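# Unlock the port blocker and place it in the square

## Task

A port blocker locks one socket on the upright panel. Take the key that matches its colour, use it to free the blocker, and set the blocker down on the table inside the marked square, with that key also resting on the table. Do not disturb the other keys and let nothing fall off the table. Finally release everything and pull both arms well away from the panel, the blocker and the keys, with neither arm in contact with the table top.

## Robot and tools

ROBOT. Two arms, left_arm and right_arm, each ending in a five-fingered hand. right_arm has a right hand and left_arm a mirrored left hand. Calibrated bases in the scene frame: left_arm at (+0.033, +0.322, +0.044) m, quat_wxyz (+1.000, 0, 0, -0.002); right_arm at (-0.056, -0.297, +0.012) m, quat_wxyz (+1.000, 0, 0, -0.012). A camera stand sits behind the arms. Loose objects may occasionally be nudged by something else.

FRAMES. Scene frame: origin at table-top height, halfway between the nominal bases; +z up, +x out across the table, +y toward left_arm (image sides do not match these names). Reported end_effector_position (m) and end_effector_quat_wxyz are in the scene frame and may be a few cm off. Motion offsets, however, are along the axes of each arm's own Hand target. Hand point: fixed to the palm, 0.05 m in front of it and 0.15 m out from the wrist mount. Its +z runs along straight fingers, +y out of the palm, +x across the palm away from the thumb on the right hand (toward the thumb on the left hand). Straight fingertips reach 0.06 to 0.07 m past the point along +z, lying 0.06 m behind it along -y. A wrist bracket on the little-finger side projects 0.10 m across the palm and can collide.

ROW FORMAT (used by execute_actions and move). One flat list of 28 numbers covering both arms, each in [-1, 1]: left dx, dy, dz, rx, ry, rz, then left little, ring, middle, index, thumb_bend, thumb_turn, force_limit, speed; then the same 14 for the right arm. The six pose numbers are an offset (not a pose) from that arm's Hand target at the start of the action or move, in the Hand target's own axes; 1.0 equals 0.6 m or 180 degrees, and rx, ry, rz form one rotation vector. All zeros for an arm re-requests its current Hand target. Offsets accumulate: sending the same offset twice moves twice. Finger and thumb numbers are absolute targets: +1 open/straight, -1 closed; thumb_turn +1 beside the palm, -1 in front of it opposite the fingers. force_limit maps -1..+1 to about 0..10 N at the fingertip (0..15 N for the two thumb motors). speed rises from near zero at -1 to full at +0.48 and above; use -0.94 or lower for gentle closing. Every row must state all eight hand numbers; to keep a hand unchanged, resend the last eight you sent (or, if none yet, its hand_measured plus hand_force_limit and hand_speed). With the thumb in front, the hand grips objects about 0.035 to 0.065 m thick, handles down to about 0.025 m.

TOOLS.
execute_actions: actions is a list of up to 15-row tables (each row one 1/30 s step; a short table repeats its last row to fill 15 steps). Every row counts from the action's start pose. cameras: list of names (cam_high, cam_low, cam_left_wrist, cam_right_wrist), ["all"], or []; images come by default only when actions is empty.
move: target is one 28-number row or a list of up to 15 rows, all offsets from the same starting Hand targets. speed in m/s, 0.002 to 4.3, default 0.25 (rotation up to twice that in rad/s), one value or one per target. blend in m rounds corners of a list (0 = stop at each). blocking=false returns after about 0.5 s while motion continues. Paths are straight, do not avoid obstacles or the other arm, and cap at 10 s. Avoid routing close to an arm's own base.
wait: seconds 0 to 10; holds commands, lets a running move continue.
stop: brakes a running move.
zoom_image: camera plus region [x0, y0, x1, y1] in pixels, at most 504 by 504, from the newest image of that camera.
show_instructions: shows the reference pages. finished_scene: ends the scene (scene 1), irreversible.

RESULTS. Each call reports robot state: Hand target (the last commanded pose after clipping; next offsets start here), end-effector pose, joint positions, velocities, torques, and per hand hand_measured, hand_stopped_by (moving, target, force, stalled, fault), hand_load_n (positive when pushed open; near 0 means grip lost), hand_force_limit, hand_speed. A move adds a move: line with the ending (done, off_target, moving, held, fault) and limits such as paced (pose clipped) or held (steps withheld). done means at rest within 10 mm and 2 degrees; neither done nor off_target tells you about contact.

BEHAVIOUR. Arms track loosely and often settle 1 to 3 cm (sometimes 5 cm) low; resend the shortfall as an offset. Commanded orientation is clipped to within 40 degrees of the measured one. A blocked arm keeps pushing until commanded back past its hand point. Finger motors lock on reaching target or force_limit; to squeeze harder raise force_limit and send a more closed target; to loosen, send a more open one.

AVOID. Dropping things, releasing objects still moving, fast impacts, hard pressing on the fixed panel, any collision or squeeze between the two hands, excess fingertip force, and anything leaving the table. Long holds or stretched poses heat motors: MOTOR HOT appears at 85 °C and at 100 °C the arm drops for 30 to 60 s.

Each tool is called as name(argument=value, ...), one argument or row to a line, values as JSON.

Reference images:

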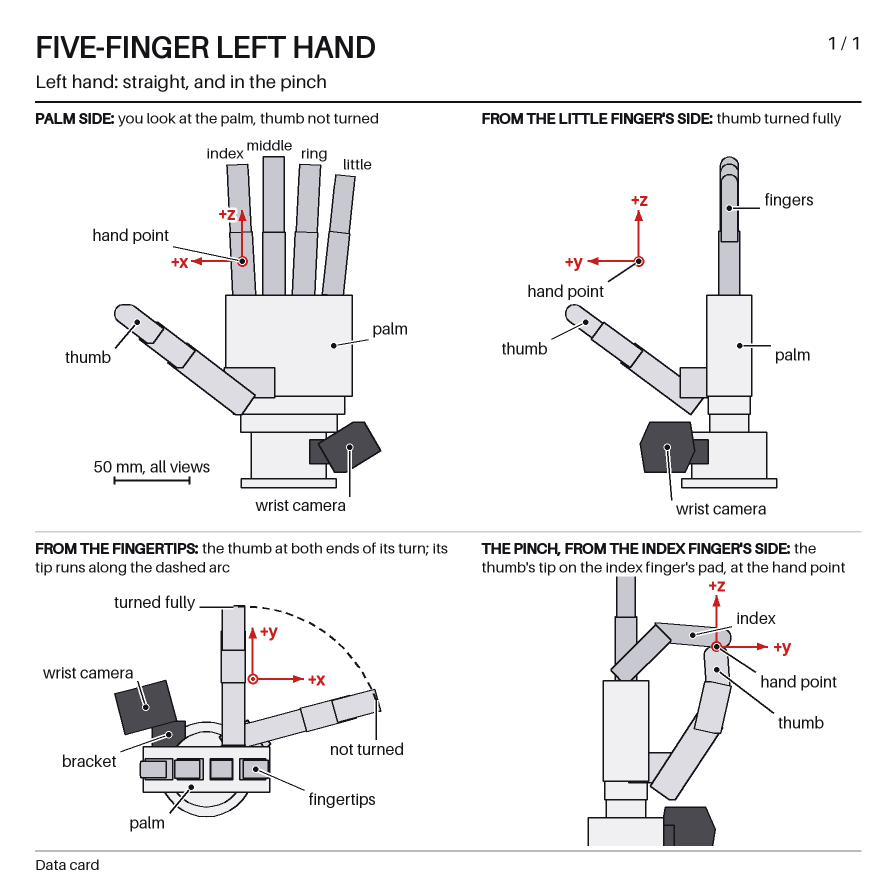

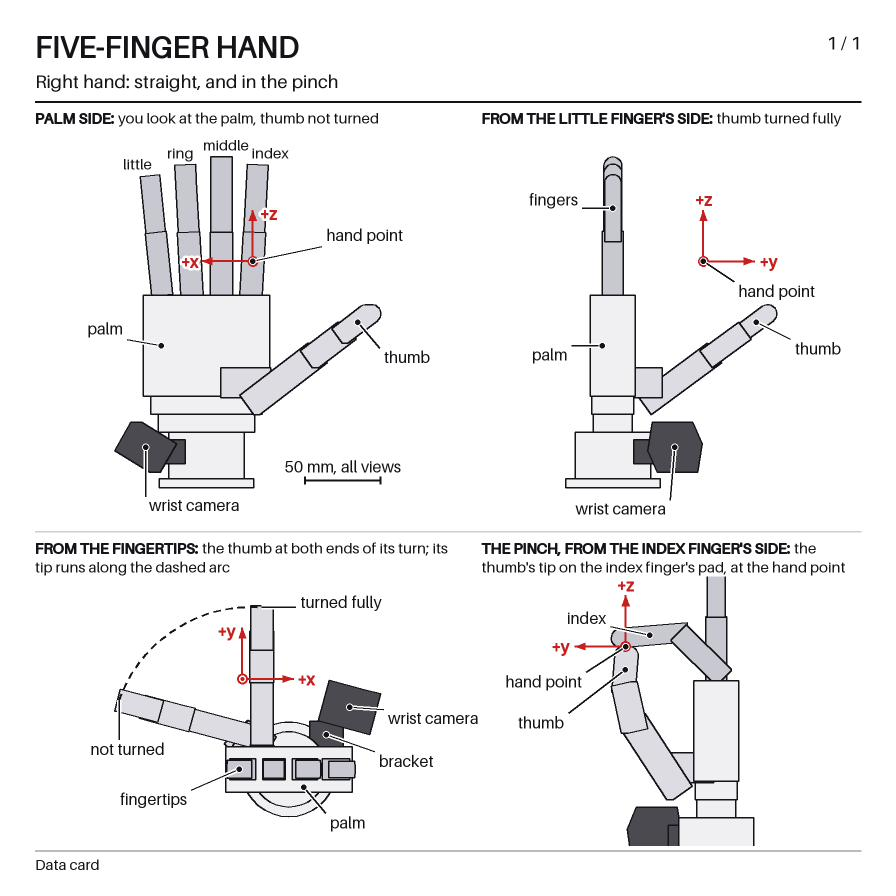

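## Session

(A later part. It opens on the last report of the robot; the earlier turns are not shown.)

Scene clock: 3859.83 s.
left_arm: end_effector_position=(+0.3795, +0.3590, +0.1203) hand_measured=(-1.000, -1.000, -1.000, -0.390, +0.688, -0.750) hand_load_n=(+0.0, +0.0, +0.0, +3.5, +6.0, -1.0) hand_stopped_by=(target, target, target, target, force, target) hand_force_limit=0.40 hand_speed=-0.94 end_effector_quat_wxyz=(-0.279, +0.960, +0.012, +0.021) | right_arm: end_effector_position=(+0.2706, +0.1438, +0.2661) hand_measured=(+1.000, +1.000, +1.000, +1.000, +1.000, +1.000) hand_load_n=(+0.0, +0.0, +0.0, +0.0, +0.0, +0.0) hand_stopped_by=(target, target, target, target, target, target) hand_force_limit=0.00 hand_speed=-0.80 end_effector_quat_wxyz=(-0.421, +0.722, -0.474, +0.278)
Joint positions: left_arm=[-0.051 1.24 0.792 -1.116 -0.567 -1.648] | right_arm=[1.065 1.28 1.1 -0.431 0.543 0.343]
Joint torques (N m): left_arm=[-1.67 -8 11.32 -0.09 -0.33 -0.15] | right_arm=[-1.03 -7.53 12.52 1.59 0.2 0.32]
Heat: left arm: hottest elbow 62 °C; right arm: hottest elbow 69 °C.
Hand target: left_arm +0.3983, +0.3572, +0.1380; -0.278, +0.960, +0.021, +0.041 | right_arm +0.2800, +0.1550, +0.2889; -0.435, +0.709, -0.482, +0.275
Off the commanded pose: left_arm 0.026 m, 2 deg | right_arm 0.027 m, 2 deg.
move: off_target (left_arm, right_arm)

wait(
  seconds=0.1,
  cameras=["cam_left_wrist", "cam_right_wrist"],
)

zoom_image(
  camera="cam_left_wrist",
  region=[200, 180, 360, 350],
)

zoom_image(
  camera="cam_right_wrist",
  region=[330, 231, 344, 245],
)

Scene clock: 3865.33 s.
left_arm: end_effector_position=(+0.3795, +0.3590, +0.1205) hand_measured=(-1.000, -1.000, -1.000, -0.390, +0.688, -0.750) hand_load_n=(+0.0, +0.0, +0.0, +3.5, +6.0, -1.0) hand_stopped_by=(target, target, target, target, force, target) hand_force_limit=0.40 hand_speed=-0.94 end_effector_quat_wxyz=(-0.279, +0.960, +0.012, +0.021) | right_arm: end_effector_position=(+0.2706, +0.1438, +0.2661) hand_measured=(+1.000, +1.000, +1.000, +1.000, +1.000, +1.000) hand_load_n=(+0.0, +0.0, +0.0, +0.0, +0.0, -0.5) hand_stopped_by=(target, target, target, target, target, target) hand_force_limit=0.00 hand_speed=-0.80 end_effector_quat_wxyz=(-0.421, +0.722, -0.474, +0.278)
Joint positions: left_arm=[-0.051 1.24 0.792 -1.117 -0.567 -1.648] | right_arm=[1.065 1.28 1.1 -0.431 0.543 0.343]
Joint torques (N m): left_arm=[-1.61 -7.94 11.32 0.03 -0.33 -0.15] | right_arm=[-1.03 -7.53 12.52 1.57 0.2 0.32]
Heat: left arm: hottest elbow 62 °C; right arm: hottest elbow 69 °C.
Hand target: left_arm +0.3983, +0.3572, +0.1381; -0.278, +0.960, +0.021, +0.041 | right_arm +0.2800, +0.1550, +0.2889; -0.435, +0.709, -0.482, +0.275
Off the commanded pose: left_arm 0.026 m, 2 deg | right_arm 0.027 m, 2 deg.
wait: 0.10 s; at rest from the start
Images, in order (width x height): cam_left_wrist 672x504, cam_right_wrist 672x504.

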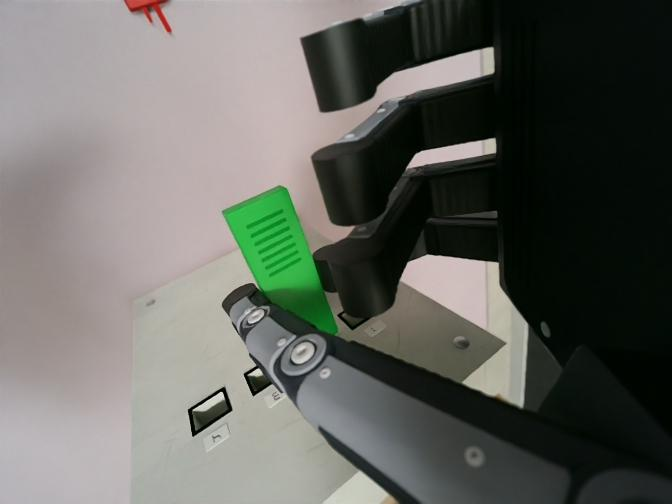

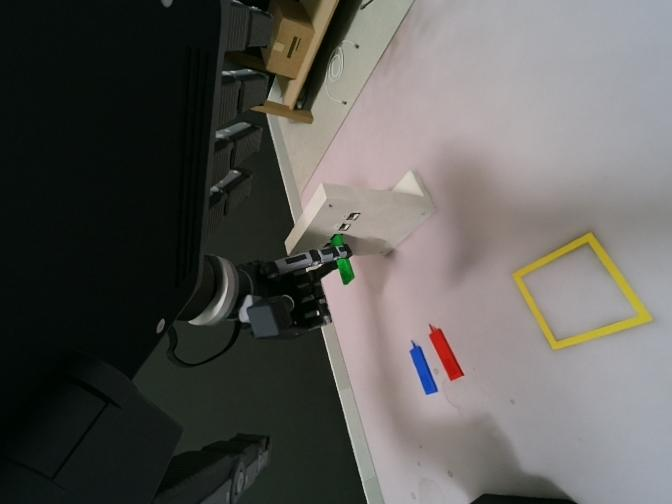

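Scaled by 2.965 from the camera's 672x504 image, which has a finer 960x720 frame.

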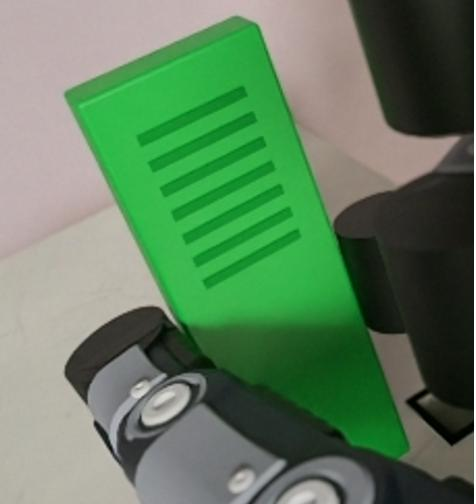

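Scaled by 36.000 from the camera's 672x504 image, which has a finer 960x720 frame.

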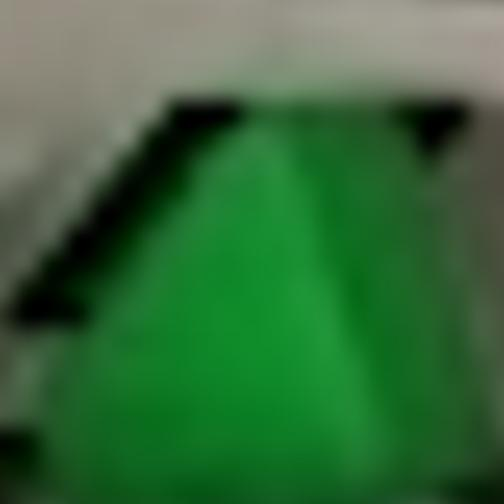

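move(
  target=[0.0035,-0.0007,-0.0012,0,0,0,-1,-1,-1,-0.39,0.25,-0.75,0.4,-0.94,0,0,0,0,0,0,1,1,1,1,1,1,0,-0.8],
  speed=0.02,
)

move(
  target=[0.0035,-0.0007,-0.0012,0,0,0,-1,-1,-1,-0.39,0.25,-0.75,0.4,-0.94,0,0,0,0,0,0,1,1,1,1,1,1,0,-0.8],
  speed=0.02,
  cameras=["cam_right_wrist"],
)

zoom_image(
  camera="cam_right_wrist",
  region=[330, 231, 344, 245],
)

Scene clock: 3875.77 s.
left_arm: end_effector_position=(+0.3798, +0.3590, +0.1216) hand_measured=(-1.000, -1.000, -1.000, -0.390, +0.688, -0.750) hand_load_n=(+0.0, +0.0, +0.0, +3.5, +6.0, -1.0) hand_stopped_by=(target, target, target, target, force, target) hand_force_limit=0.40 hand_speed=-0.94 end_effector_quat_wxyz=(-0.279, +0.960, +0.012, +0.021) | right_arm: end_effector_position=(+0.2706, +0.1438, +0.2661) hand_measured=(+1.000, +1.000, +1.000, +1.000, +1.000, +1.000) hand_load_n=(+0.0, +0.0, -0.5, +0.0, +0.0, -0.5) hand_stopped_by=(target, target, target, target, target, target) hand_force_limit=0.00 hand_speed=-0.80 end_effector_quat_wxyz=(-0.421, +0.722, -0.474, +0.278)
Joint positions: left_arm=[-0.051 1.24 0.795 -1.121 -0.567 -1.648] | right_arm=[1.065 1.28 1.1 -0.431 0.543 0.343]
Joint torques (N m): left_arm=[-1.67 -7.77 11.51 0.1 -0.33 -0.15] | right_arm=[-1.03 -7.47 12.51 1.58 0.2 0.33]
Heat: left arm: hottest elbow 63 °C; right arm: hottest elbow 69 °C.
Hand target: left_arm +0.4003, +0.3572, +0.1391; -0.278, +0.960, +0.021, +0.041 | right_arm +0.2800, +0.1550, +0.2889; -0.435, +0.709, -0.482, +0.275
Off the commanded pose: left_arm 0.027 m, 3 deg | right_arm 0.027 m, 2 deg.
move: off_target (left_arm, right_arm)

Scene clock: 3876.47 s.
left_arm: end_effector_position=(+0.3801, +0.3589, +0.1226) hand_measured=(-1.000, -1.000, -1.000, -0.390, +0.688, -0.750) hand_load_n=(+0.0, +0.0, +0.0, +3.0, +5.5, -1.5) hand_stopped_by=(target, target, target, target, force, target) hand_force_limit=0.40 hand_speed=-0.94 end_effector_quat_wxyz=(-0.279, +0.960, +0.012, +0.020) | right_arm: end_effector_position=(+0.2706, +0.1438, +0.2661) hand_measured=(+1.000, +1.000, +1.000, +1.000, +1.000, +1.000) hand_load_n=(+0.0, +0.0, +0.0, +0.0, +0.0, -0.5) hand_stopped_by=(target, target, target, target, target, target) hand_force_limit=0.00 hand_speed=-0.80 end_effector_quat_wxyz=(-0.421, +0.722, -0.474, +0.278)
Joint positions: left_arm=[-0.051 1.24 0.798 -1.125 -0.567 -1.648] | right_arm=[1.065 1.28 1.1 -0.431 0.543 0.343]
Joint torques (N m): left_arm=[-1.73 -7.47 11.82 0.23 -0.33 -0.15] | right_arm=[-0.97 -7.53 12.53 1.58 0.2 0.33]
Heat: left arm: hottest elbow 63 °C; right arm: hottest elbow 69 °C.
Hand target: left_arm +0.4024, +0.3572, +0.1401; -0.278, +0.960, +0.021, +0.041 | right_arm +0.2800, +0.1550, +0.2889; -0.435, +0.709, -0.482, +0.275
Off the commanded pose: left_arm 0.028 m, 3 deg | right_arm 0.027 m, 2 deg.
move: off_target (left_arm, right_arm)
Images, in order (width x height): cam_right_wrist 672x504.

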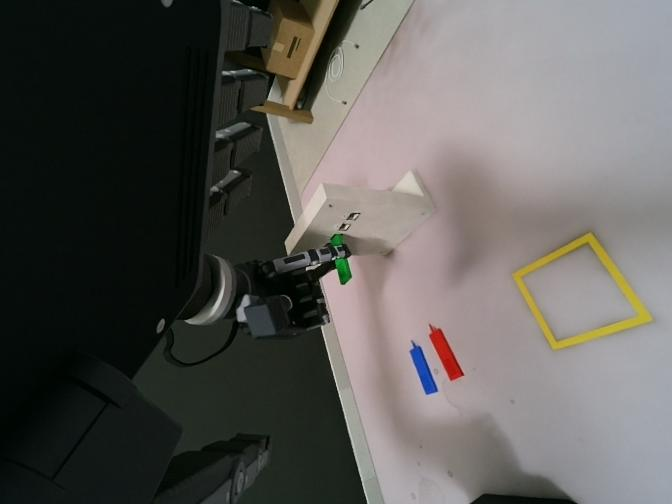

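Scaled by 36.000 from the camera's 672x504 image, which has a finer 960x720 frame.

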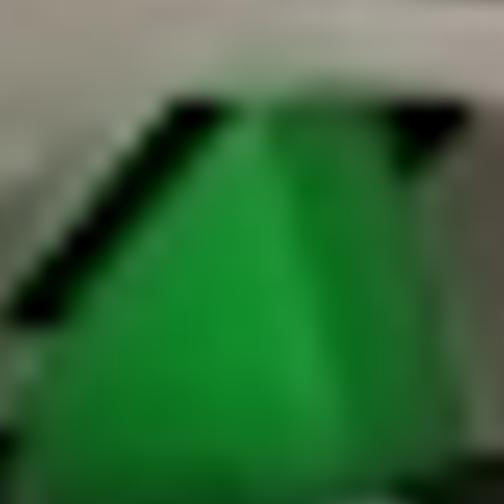

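move(
  target=[0.0065,0.0013,0.0019,0,0,0,-1,-1,-1,-0.39,0.25,-0.75,0.4,-0.94,0,0,0,0,0,0,1,1,1,1,1,1,0,-0.8],
  speed=0.02,
)

Scene clock: 3899.97 s.
left_arm: end_effector_position=(+0.3803, +0.3589, +0.1226) hand_measured=(-1.000, -1.000, -1.000, -0.390, +0.688, -0.750) hand_load_n=(+0.0, +0.0, +0.5, +3.0, +6.0, -3.0) hand_stopped_by=(target, target, target, target, force, target) hand_force_limit=0.40 hand_speed=-0.94 end_effector_quat_wxyz=(-0.279, +0.960, +0.011, +0.019) | right_arm: end_effector_position=(+0.2706, +0.1438, +0.2661) hand_measured=(+1.000, +1.000, +1.000, +1.000, +1.000, +1.000) hand_load_n=(+0.0, +0.0, +0.0, +0.0, +0.0, +0.0) hand_stopped_by=(target, target, target, target, target, target) hand_force_limit=0.00 hand_speed=-0.80 end_effector_quat_wxyz=(-0.421, +0.722, -0.474, +0.278)
Joint positions: left_arm=[-0.051 1.243 0.801 -1.127 -0.567 -1.648] | right_arm=[1.065 1.28 1.1 -0.431 0.543 0.343]
Joint torques (N m): left_arm=[-1.55 -6.65 12.37 0.55 -0.33 -0.13] | right_arm=[-1.03 -7.53 12.53 1.58 0.2 0.33]
Heat: left arm: hottest elbow 68 °C; right arm: hottest elbow 70 °C.
Hand target: left_arm +0.4063, +0.3573, +0.1390; -0.278, +0.960, +0.021, +0.041 | right_arm +0.2800, +0.1550, +0.2889; -0.435, +0.709, -0.482, +0.275
Off the commanded pose: left_arm 0.031 m, 3 deg | right_arm 0.027 m, 2 deg.
move: off_target (left_arm, right_arm)

move(
  target=[0,0,0,0,0,0,-1,-1,-1,-0.39,0.25,-0.75,0.4,-0.94,0.0211,0.0938,0.2865,0.3217,-0.1913,-0.2482,1,1,1,1,1,1,0,-0.8],
  speed=0.2,
  cameras=["cam_right_wrist", "cam_high", "cam_left_wrist"],
)

Scene clock: 4085.93 s.
left_arm: end_effector_position=(+0.3804, +0.3589, +0.1227) hand_measured=(-1.000, -1.000, -1.000, -0.390, +0.688, -0.750) hand_load_n=(+0.0, +0.0, +0.0, +2.5, +5.5, -2.5) hand_stopped_by=(target, target, target, target, force, target) hand_force_limit=0.40 hand_speed=-0.94 end_effector_quat_wxyz=(-0.279, +0.960, +0.011, +0.019) | right_arm: end_effector_position=(+0.3867, +0.1905, +0.1481) hand_measured=(+1.000, +1.000, +1.000, +1.000, +1.000, +1.000) hand_load_n=(+0.0, +0.0, +0.0, +0.0, +0.0, +0.0) hand_stopped_by=(target, target, target, target, target, target) hand_force_limit=0.00 hand_speed=-0.80 end_effector_quat_wxyz=(+0.694, -0.601, -0.126, -0.376)
Joint positions: left_arm=[-0.051 1.243 0.801 -1.128 -0.567 -1.648] | right_arm=[0.701 1.919 0.861 1.357 -0.582 -0.535]
Joint torques (N m): left_arm=[-1.49 -6.83 12.15 0.49 -0.33 -0.14] | right_arm=[-0.97 -11.69 7.6 2.82 0.08 -0.02]
Heat: left arm: hottest elbow 77 °C; right arm: hottest elbow 70 °C.
Hand target: left_arm +0.4064, +0.3573, +0.1391; -0.278, +0.960, +0.021, +0.041 | right_arm +0.3989, +0.1951, +0.1581; +0.695, -0.586, -0.135, -0.393
Off the commanded pose: left_arm 0.031 m, 3 deg | right_arm 0.016 m, 3 deg.
move: off_target (left_arm, right_arm)
Images, in order (width x height): cam_high 672x504, cam_left_wrist 672x504, cam_right_wrist 672x504.

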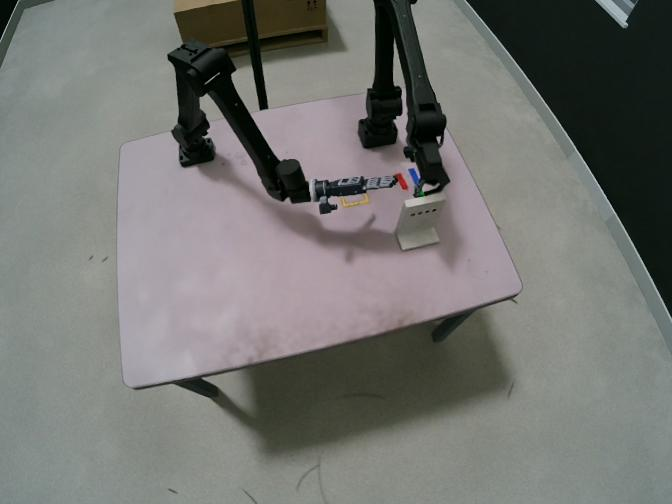

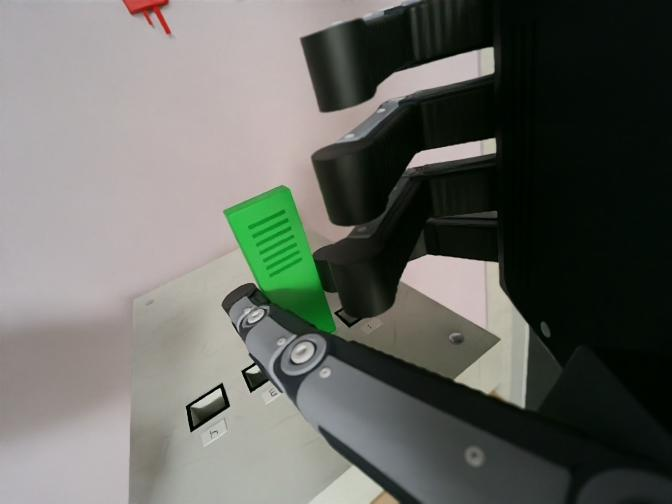

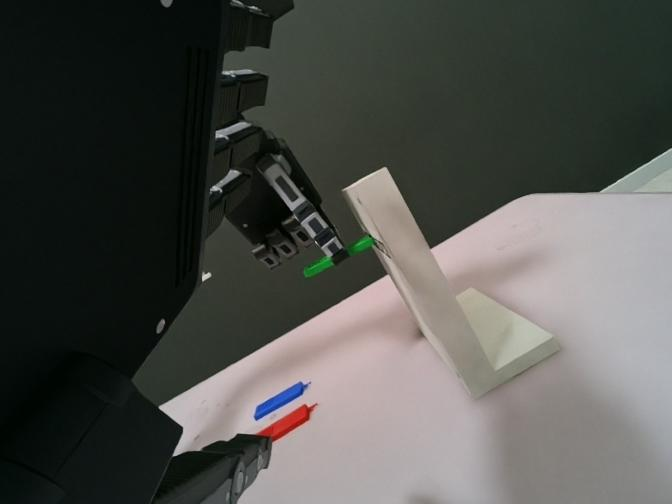

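zoom_image(
  camera="cam_right_wrist",
  region=[352, 222, 402, 262],
)

Scaled by 10.080 from the camera's 672x504 image, which has a finer 960x720 frame.

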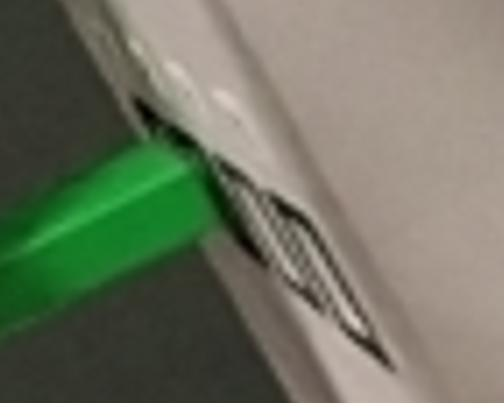

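zoom_image(
  camera="cam_right_wrist",
  region=[362, 228, 382, 248],
)

Scaled by 25.200 from the camera's 672x504 image, which has a finer 960x720 frame.

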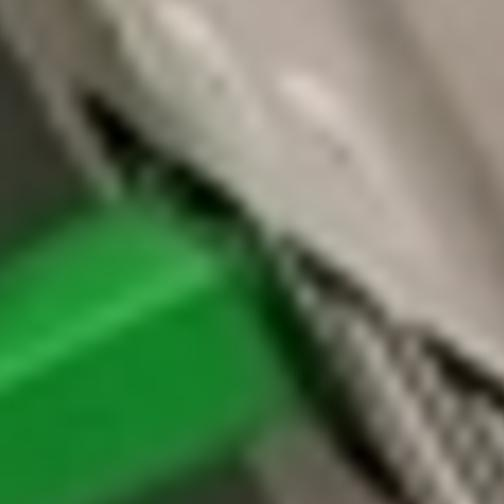

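zoom_image(
  camera="cam_right_wrist",
  region=[340, 180, 410, 260],
)

zoom_image(
  camera="cam_right_wrist",
  region=[360, 222, 392, 254],
)

Scaled by 6.300 from the camera's 672x504 image, which has a finer 960x720 frame.

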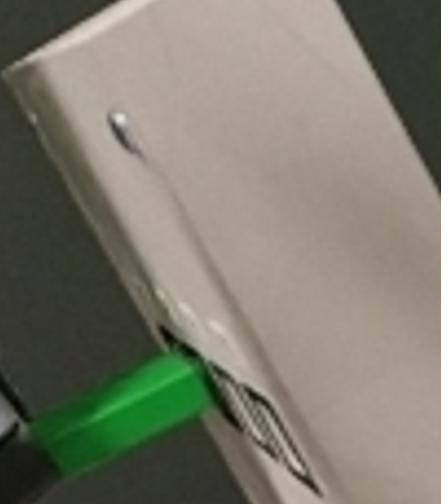

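Scaled by 15.750 from the camera's 672x504 image, which has a finer 960x720 frame.

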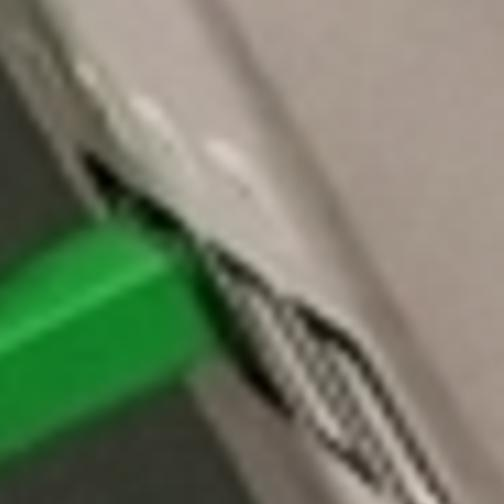

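move(
  target=[0.0057,0.0057,0.0089,0,0,0,-1,-1,-1,-0.39,0.25,-0.75,0.4,-0.94,0,0,0,0,0,0,1,1,1,1,1,1,0,-0.8],
  speed=0.03,
  cameras=["cam_right_wrist"],
)

zoom_image(
  camera="cam_right_wrist",
  region=[362, 228, 382, 248],
)

Scene clock: 4148.23 s.
left_arm: end_effector_position=(+0.3801, +0.3589, +0.1179) hand_measured=(-1.000, -1.000, -1.000, -0.390, +0.688, -0.750) hand_load_n=(+0.0, +0.0, +0.0, +3.0, +5.5, -2.5) hand_stopped_by=(target, target, target, target, force, target) hand_force_limit=0.40 hand_speed=-0.94 end_effector_quat_wxyz=(-0.279, +0.960, +0.009, +0.012) | right_arm: end_effector_position=(+0.3866, +0.1905, +0.1481) hand_measured=(+1.000, +1.000, +1.000, +1.000, +1.000, +1.000) hand_load_n=(+0.0, +0.0, +0.0, +0.0, +0.0, +0.0) hand_stopped_by=(target, target, target, target, target, target) hand_force_limit=0.00 hand_speed=-0.80 end_effector_quat_wxyz=(+0.694, -0.601, -0.126, -0.376)
Joint positions: left_arm=[-0.051 1.26 0.803 -1.128 -0.567 -1.648] | right_arm=[0.701 1.919 0.861 1.357 -0.583 -0.535]
Joint torques (N m): left_arm=[-1.67 -6.83 11.88 1.16 -0.33 -0.12] | right_arm=[-0.91 -11.75 7.6 2.82 0.07 -0.02]
Heat: left arm: hottest elbow 78 °C; right arm: hottest elbow 58 °C.
Hand target: left_arm +0.4103, +0.3573, +0.1331; -0.278, +0.960, +0.021, +0.041 | right_arm +0.3988, +0.1951, +0.1581; +0.695, -0.586, -0.135, -0.393
Off the commanded pose: left_arm 0.034 m, 4 deg | right_arm 0.016 m, 3 deg.
move: off_target (left_arm, right_arm)
Images, in order (width x height): cam_right_wrist 672x504.

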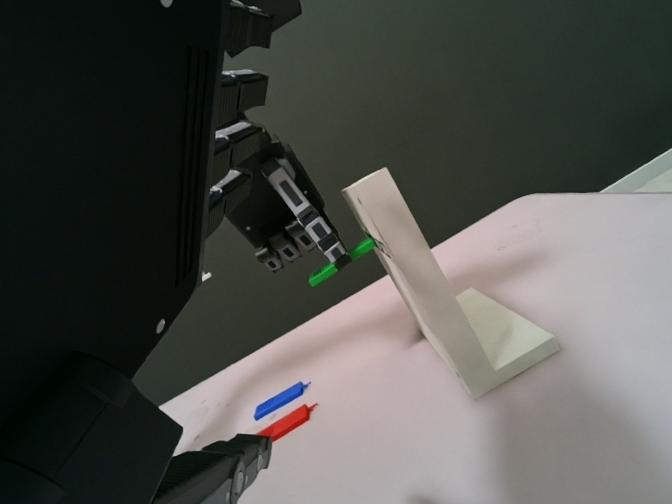

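Scaled by 25.200 from the camera's 672x504 image, which has a finer 960x720 frame.

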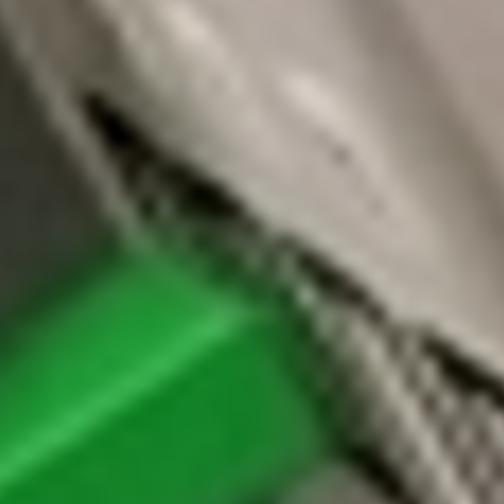

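zoom_image(
  camera="cam_right_wrist",
  region=[250, 376, 325, 446],
)

zoom_image(
  camera="cam_right_wrist",
  region=[296, 222, 396, 292],
)

Scaled by 6.720 from the camera's 672x504 image, which has a finer 960x720 frame.

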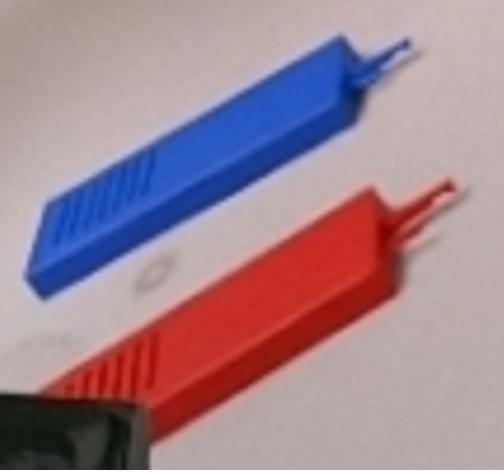

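Scaled by 5.040 from the camera's 672x504 image, which has a finer 960x720 frame.

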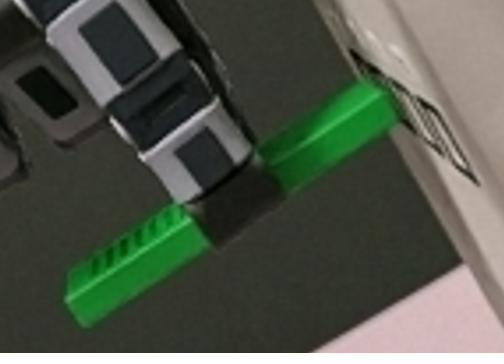

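zoom_image(
  camera="cam_right_wrist",
  region=[298, 376, 322, 396],
)

zoom_image(
  camera="cam_right_wrist",
  region=[304, 398, 328, 418],
)

Scaled by 21.000 from the camera's 672x504 image, which has a finer 960x720 frame.

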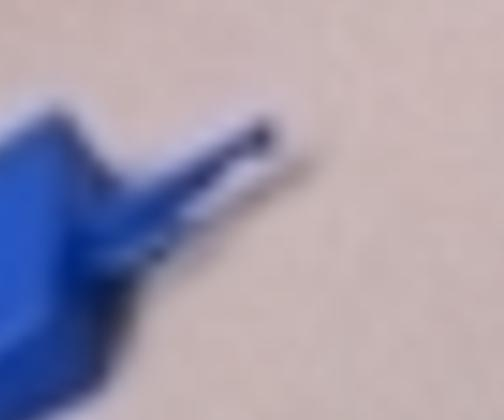

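Scaled by 21.000 from the camera's 672x504 image, which has a finer 960x720 frame.

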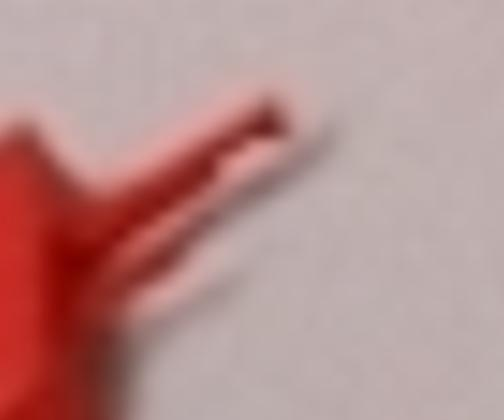

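wait(
  seconds=0.1,
  cameras=["cam_left_wrist", "cam_right_wrist"],
)

zoom_image(
  camera="cam_left_wrist",
  region=[115, 0, 195, 60],
)

zoom_image(
  camera="cam_right_wrist",
  region=[308, 400, 322, 412],
)

Scene clock: 4184.70 s.
left_arm: end_effector_position=(+0.3801, +0.3589, +0.1179) hand_measured=(-1.000, -1.000, -1.000, -0.390, +0.688, -0.750) hand_load_n=(+0.0, +0.0, +0.5, +3.5, +5.5, -3.0) hand_stopped_by=(target, target, target, target, force, target) hand_force_limit=0.40 hand_speed=-0.94 end_effector_quat_wxyz=(-0.279, +0.960, +0.009, +0.012) | right_arm: end_effector_position=(+0.3866, +0.1905, +0.1481) hand_measured=(+1.000, +1.000, +1.000, +1.000, +1.000, +1.000) hand_load_n=(+0.0, +0.0, -0.5, +0.0, +0.0, +0.0) hand_stopped_by=(target, target, target, target, target, target) hand_force_limit=0.00 hand_speed=-0.80 end_effector_quat_wxyz=(+0.694, -0.601, -0.126, -0.376)
Joint positions: left_arm=[-0.051 1.26 0.803 -1.128 -0.567 -1.648] | right_arm=[0.701 1.919 0.861 1.357 -0.583 -0.535]
Joint torques (N m): left_arm=[-1.61 -7.06 11.86 1.17 -0.33 -0.14] | right_arm=[-1.03 -11.63 7.6 2.81 0.07 -0.02]
Heat: left arm: hottest elbow 72 °C; right arm: hottest elbow 55 °C.
Hand target: left_arm +0.4103, +0.3573, +0.1331; -0.278, +0.960, +0.021, +0.041 | right_arm +0.3988, +0.1951, +0.1581; +0.695, -0.586, -0.135, -0.393
Off the commanded pose: left_arm 0.034 m, 4 deg | right_arm 0.016 m, 3 deg.
wait: 0.10 s; at rest from the start
Images, in order (width x height): cam_left_wrist 672x504, cam_right_wrist 672x504.

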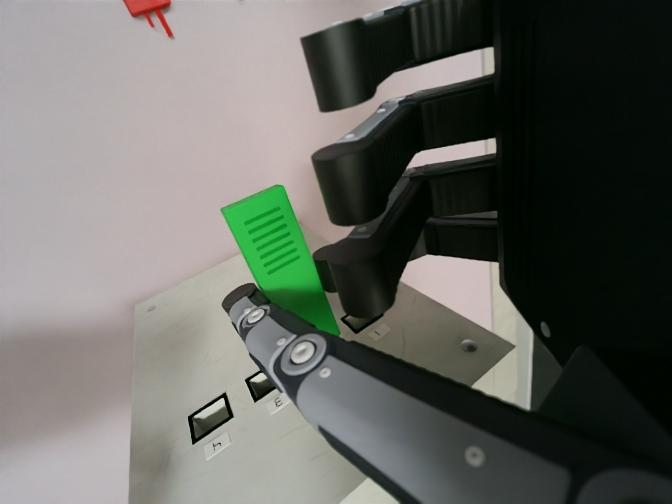

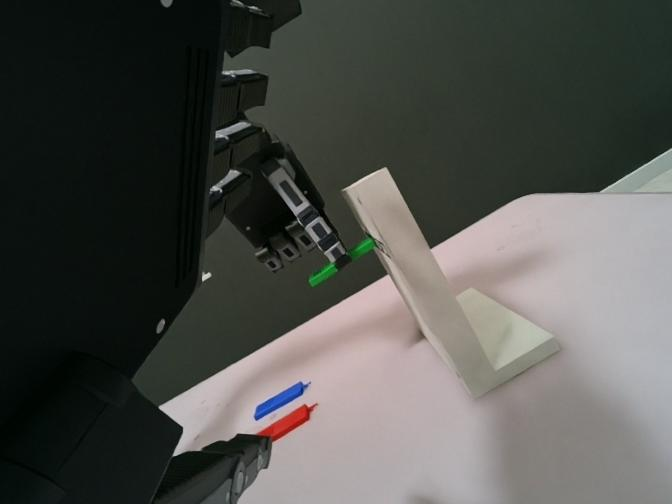

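Scaled by 6.300 from the camera's 672x504 image, which has a finer 960x720 frame.

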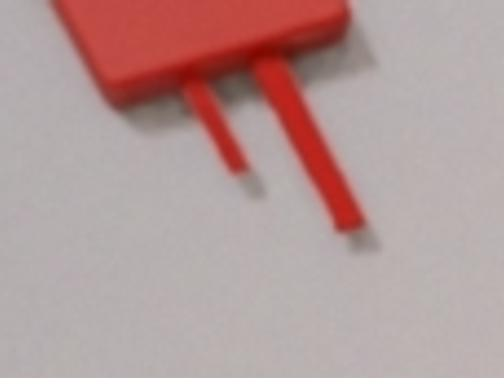

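Scaled by 36.000 from the camera's 672x504 image, which has a finer 960x720 frame.

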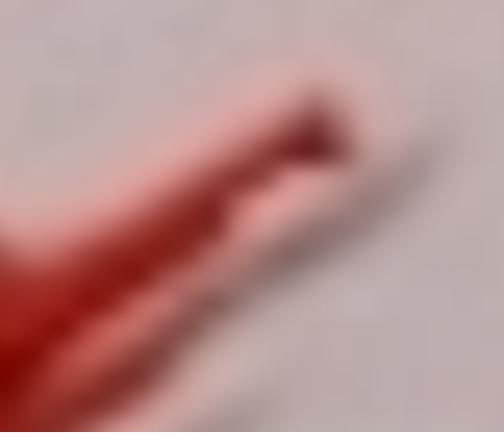

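move(
  target=[
    [-0.0391,0.0102,0.0173,0,0,0,-1,-1,-1,-0.39,0.25,-0.75,0.4,-0.94,0,0,0,0,0,0,1,1,1,1,1,1,0,-0.8],
  ],
  speed=0.03,
  cameras=["cam_right_wrist"],
)

zoom_image(
  camera="cam_right_wrist",
  region=[354, 224, 386, 256],
)

Scene clock: 4339.53 s.
left_arm: end_effector_position=(+0.3885, +0.3585, +0.1192) hand_measured=(-1.000, -1.000, -1.000, -0.390, +0.686, -0.750) hand_load_n=(+0.0, +0.0, +0.0, +0.0, +0.0, +0.0) hand_stopped_by=(target, target, target, target, force, target) hand_force_limit=0.40 hand_speed=-0.94 end_effector_quat_wxyz=(-0.278, +0.960, +0.016, +0.033) | right_arm: end_effector_position=(+0.3866, +0.1905, +0.1481) hand_measured=(+1.000, +1.000, +1.000, +1.000, +1.000, +1.000) hand_load_n=(+0.0, +0.0, +0.0, -0.5, +0.0, +0.0) hand_stopped_by=(target, target, target, target, target, target) hand_force_limit=0.00 hand_speed=-0.80 end_effector_quat_wxyz=(+0.694, -0.601, -0.126, -0.376)
Joint positions: left_arm=[-0.051 1.25 0.793 -1.084 -0.567 -1.65] | right_arm=[0.701 1.919 0.861 1.357 -0.583 -0.535]
Joint torques (N m): left_arm=[-1.73 -8.88 6.67 0.87 -0.33 -0.16] | right_arm=[-0.97 -11.63 7.6 2.81 0.07 -0.02]
Heat: left arm: hottest elbow 71 °C; right arm: hottest elbow 52 °C.
Hand target: left_arm +0.3881, +0.3572, +0.1190; -0.278, +0.960, +0.021, +0.041 | right_arm +0.3988, +0.1951, +0.1581; +0.695, -0.586, -0.135, -0.393
Off the commanded pose: left_arm 0.001 m, 1 deg | right_arm 0.016 m, 3 deg.
move: off_target (right_arm)
Images, in order (width x height): cam_right_wrist 672x504.

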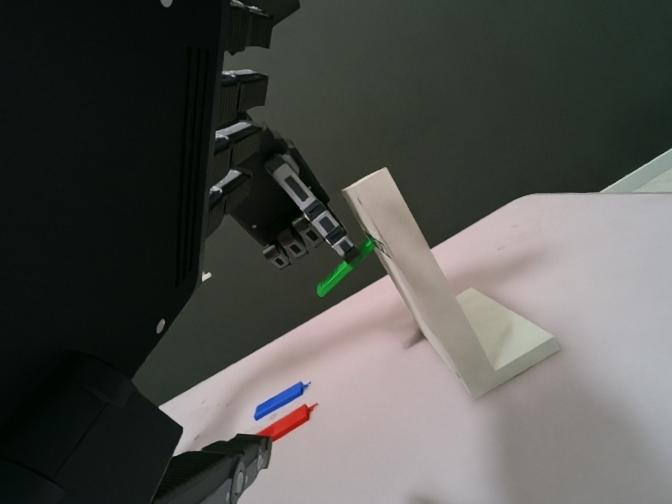

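Scaled by 15.750 from the camera's 672x504 image, which has a finer 960x720 frame.

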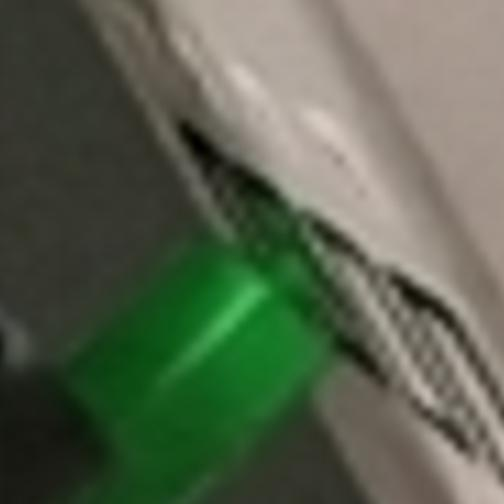

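wait(
  seconds=0.1,
  cameras=["cam_left_wrist", "cam_right_wrist"],
)

zoom_image(
  camera="cam_left_wrist",
  region=[200, 180, 360, 350],
)

zoom_image(
  camera="cam_right_wrist",
  region=[300, 210, 400, 310],
)

Scene clock: 4354.00 s.
left_arm: end_effector_position=(+0.3885, +0.3585, +0.1192) hand_measured=(-1.000, -1.000, -1.000, -0.390, +0.686, -0.750) hand_load_n=(+0.0, +0.0, +0.0, +0.0, +0.0, +0.0) hand_stopped_by=(target, target, target, target, force, target) hand_force_limit=0.40 hand_speed=-0.94 end_effector_quat_wxyz=(-0.278, +0.960, +0.016, +0.033) | right_arm: end_effector_position=(+0.3866, +0.1905, +0.1481) hand_measured=(+1.000, +1.000, +1.000, +1.000, +1.000, +1.000) hand_load_n=(+0.0, +0.0, +0.0, +0.0, +0.0, +0.0) hand_stopped_by=(target, target, target, target, target, target) hand_force_limit=0.00 hand_speed=-0.80 end_effector_quat_wxyz=(+0.694, -0.601, -0.126, -0.376)
Joint positions: left_arm=[-0.051 1.25 0.793 -1.084 -0.567 -1.65] | right_arm=[0.701 1.919 0.861 1.357 -0.583 -0.535]
Joint torques (N m): left_arm=[-1.79 -9.05 6.64 0.91 -0.34 -0.17] | right_arm=[-0.97 -11.63 7.6 2.81 0.08 -0.03]
Heat: left arm: hottest elbow 70 °C; right arm: hottest elbow 52 °C.
Hand target: left_arm +0.3880, +0.3572, +0.1190; -0.278, +0.960, +0.021, +0.041 | right_arm +0.3988, +0.1951, +0.1581; +0.695, -0.586, -0.135, -0.393
Off the commanded pose: left_arm 0.001 m, 1 deg | right_arm 0.016 m, 3 deg.
wait: 0.10 s; at rest from the start
Images, in order (width x height): cam_left_wrist 672x504, cam_right_wrist 672x504.

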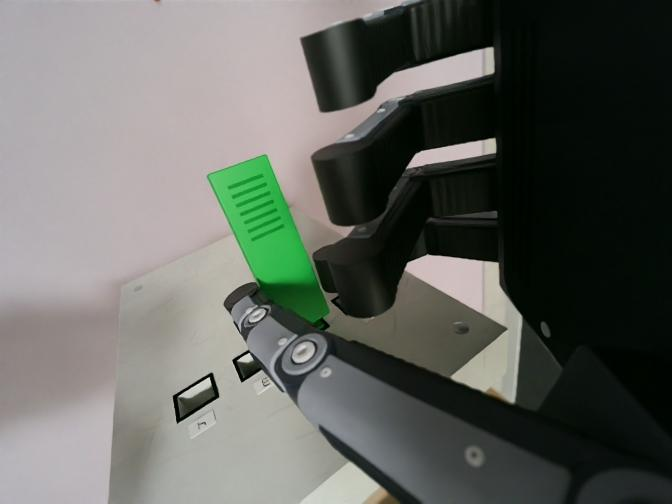

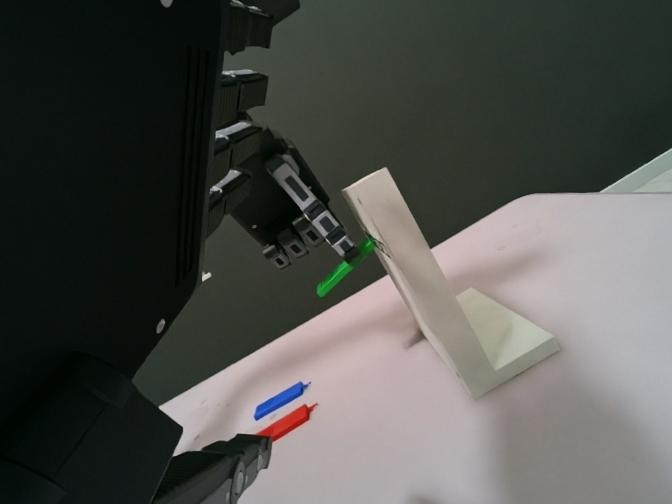

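Scaled by 2.965 from the camera's 672x504 image, which has a finer 960x720 frame.

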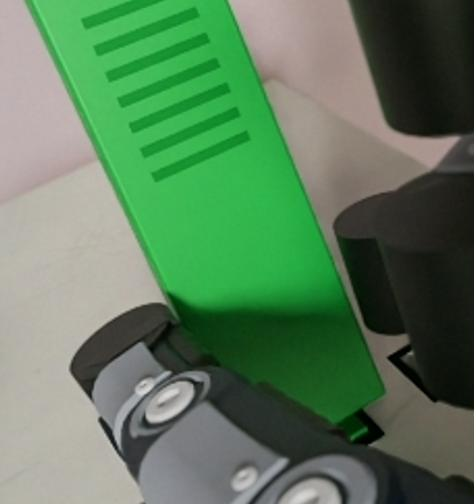

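Scaled by 5.040 from the camera's 672x504 image, which has a finer 960x720 frame.

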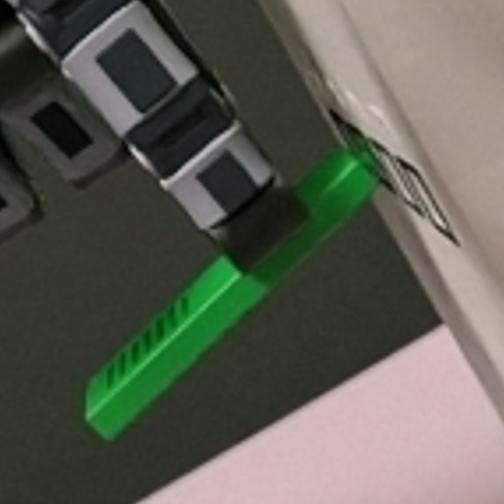

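zoom_image(
  camera="cam_left_wrist",
  region=[300, 295, 350, 345],
)

Scaled by 10.080 from the camera's 672x504 image, which has a finer 960x720 frame.

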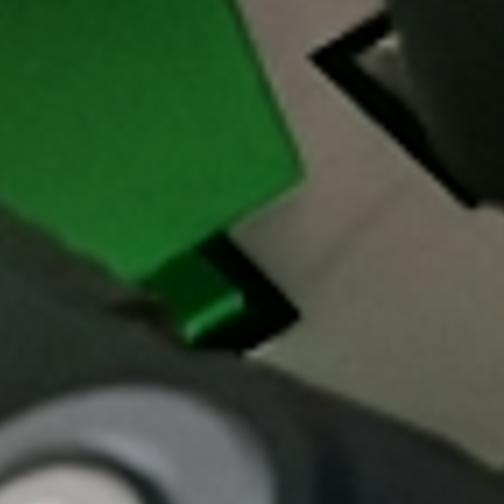

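move(
  target=[-0.0038,-0.0074,-0.0116,0,0,0,-1,-1,-1,-0.39,0.95,-0.75,0.4,-0.94,0,0,0,0,0,0,1,1,1,1,1,1,0,-0.8],
  speed=0.03,
  cameras=["cam_right_wrist", "cam_left_wrist"],
)

Scene clock: 4413.13 s.
left_arm: end_effector_position=(+0.3881, +0.3586, +0.1254) hand_measured=(-1.000, -1.000, -1.000, -0.390, +0.950, -0.750) hand_load_n=(+0.5, +0.0, +0.0, +0.0, +0.0, +0.0) hand_stopped_by=(target, target, target, target, target, target) hand_force_limit=0.40 hand_speed=-0.94 end_effector_quat_wxyz=(-0.277, +0.960, +0.018, +0.040) | right_arm: end_effector_position=(+0.3866, +0.1905, +0.1481) hand_measured=(+1.000, +1.000, +1.000, +1.000, +1.000, +1.000) hand_load_n=(+0.0, +0.0, +0.0, +0.0, +0.0, +0.0) hand_stopped_by=(target, target, target, target, target, target) hand_force_limit=0.00 hand_speed=-0.80 end_effector_quat_wxyz=(+0.694, -0.601, -0.126, -0.376)
Joint positions: left_arm=[-0.051 1.231 0.793 -1.089 -0.567 -1.65] | right_arm=[0.701 1.919 0.861 1.357 -0.583 -0.535]
Joint torques (N m): left_arm=[-1.9 -8.82 7.31 0.09 -0.34 -0.17] | right_arm=[-1.03 -11.63 7.6 2.84 0.07 -0.02]
Heat: left arm: hottest elbow 64 °C; right arm: hottest elbow 51 °C.
Hand target: left_arm +0.3850, +0.3572, +0.1270; -0.278, +0.960, +0.021, +0.041 | right_arm +0.3988, +0.1951, +0.1581; +0.695, -0.586, -0.135, -0.393
Off the commanded pose: left_arm 0.004 m, 0 deg | right_arm 0.016 m, 3 deg.
move: off_target (right_arm)
Images, in order (width x height): cam_left_wrist 672x504, cam_right_wrist 672x504.

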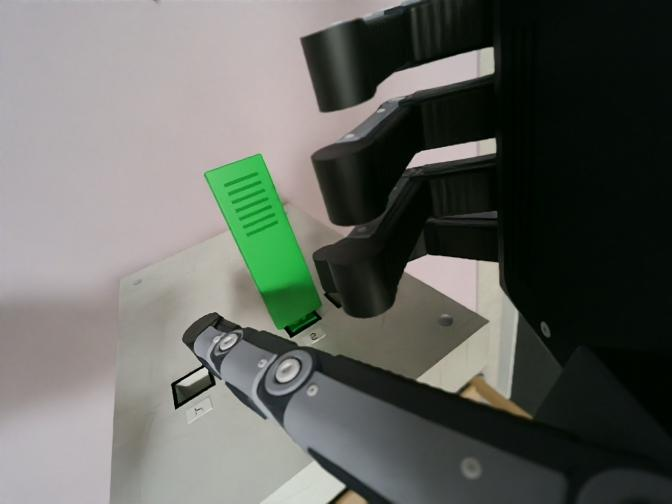

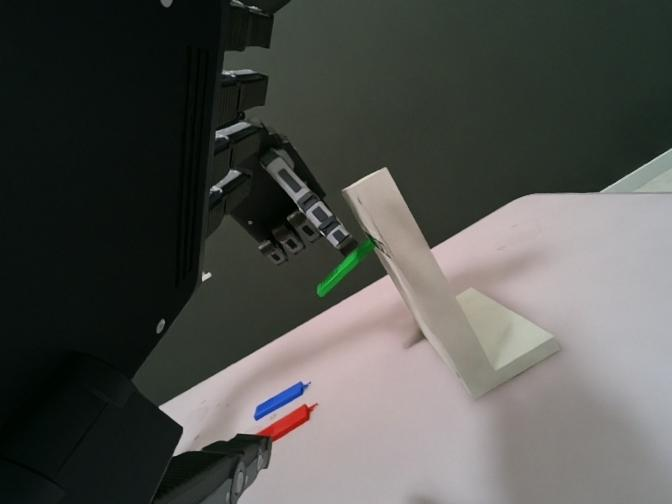

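zoom_image(
  camera="cam_left_wrist",
  region=[260, 290, 330, 345],
)

zoom_image(
  camera="cam_right_wrist",
  region=[354, 224, 386, 256],
)

Scaled by 7.200 from the camera's 672x504 image, which has a finer 960x720 frame.

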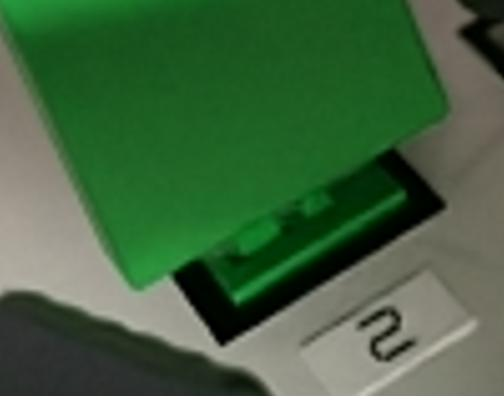

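Scaled by 15.750 from the camera's 672x504 image, which has a finer 960x720 frame.

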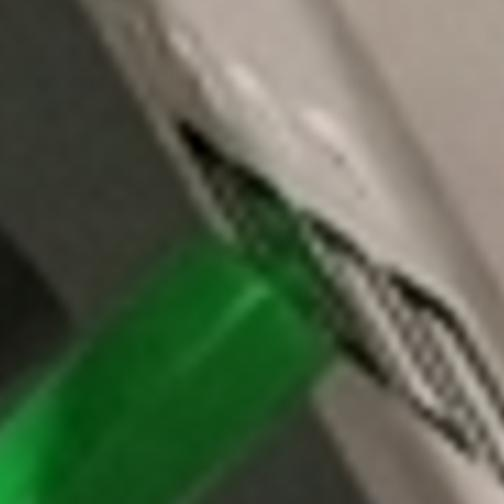

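zoom_image(
  camera="cam_left_wrist",
  region=[284, 308, 322, 338],
)

Scaled by 13.263 from the camera's 672x504 image, which has a finer 960x720 frame.

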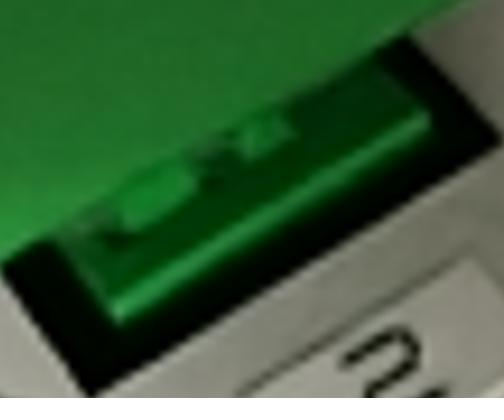

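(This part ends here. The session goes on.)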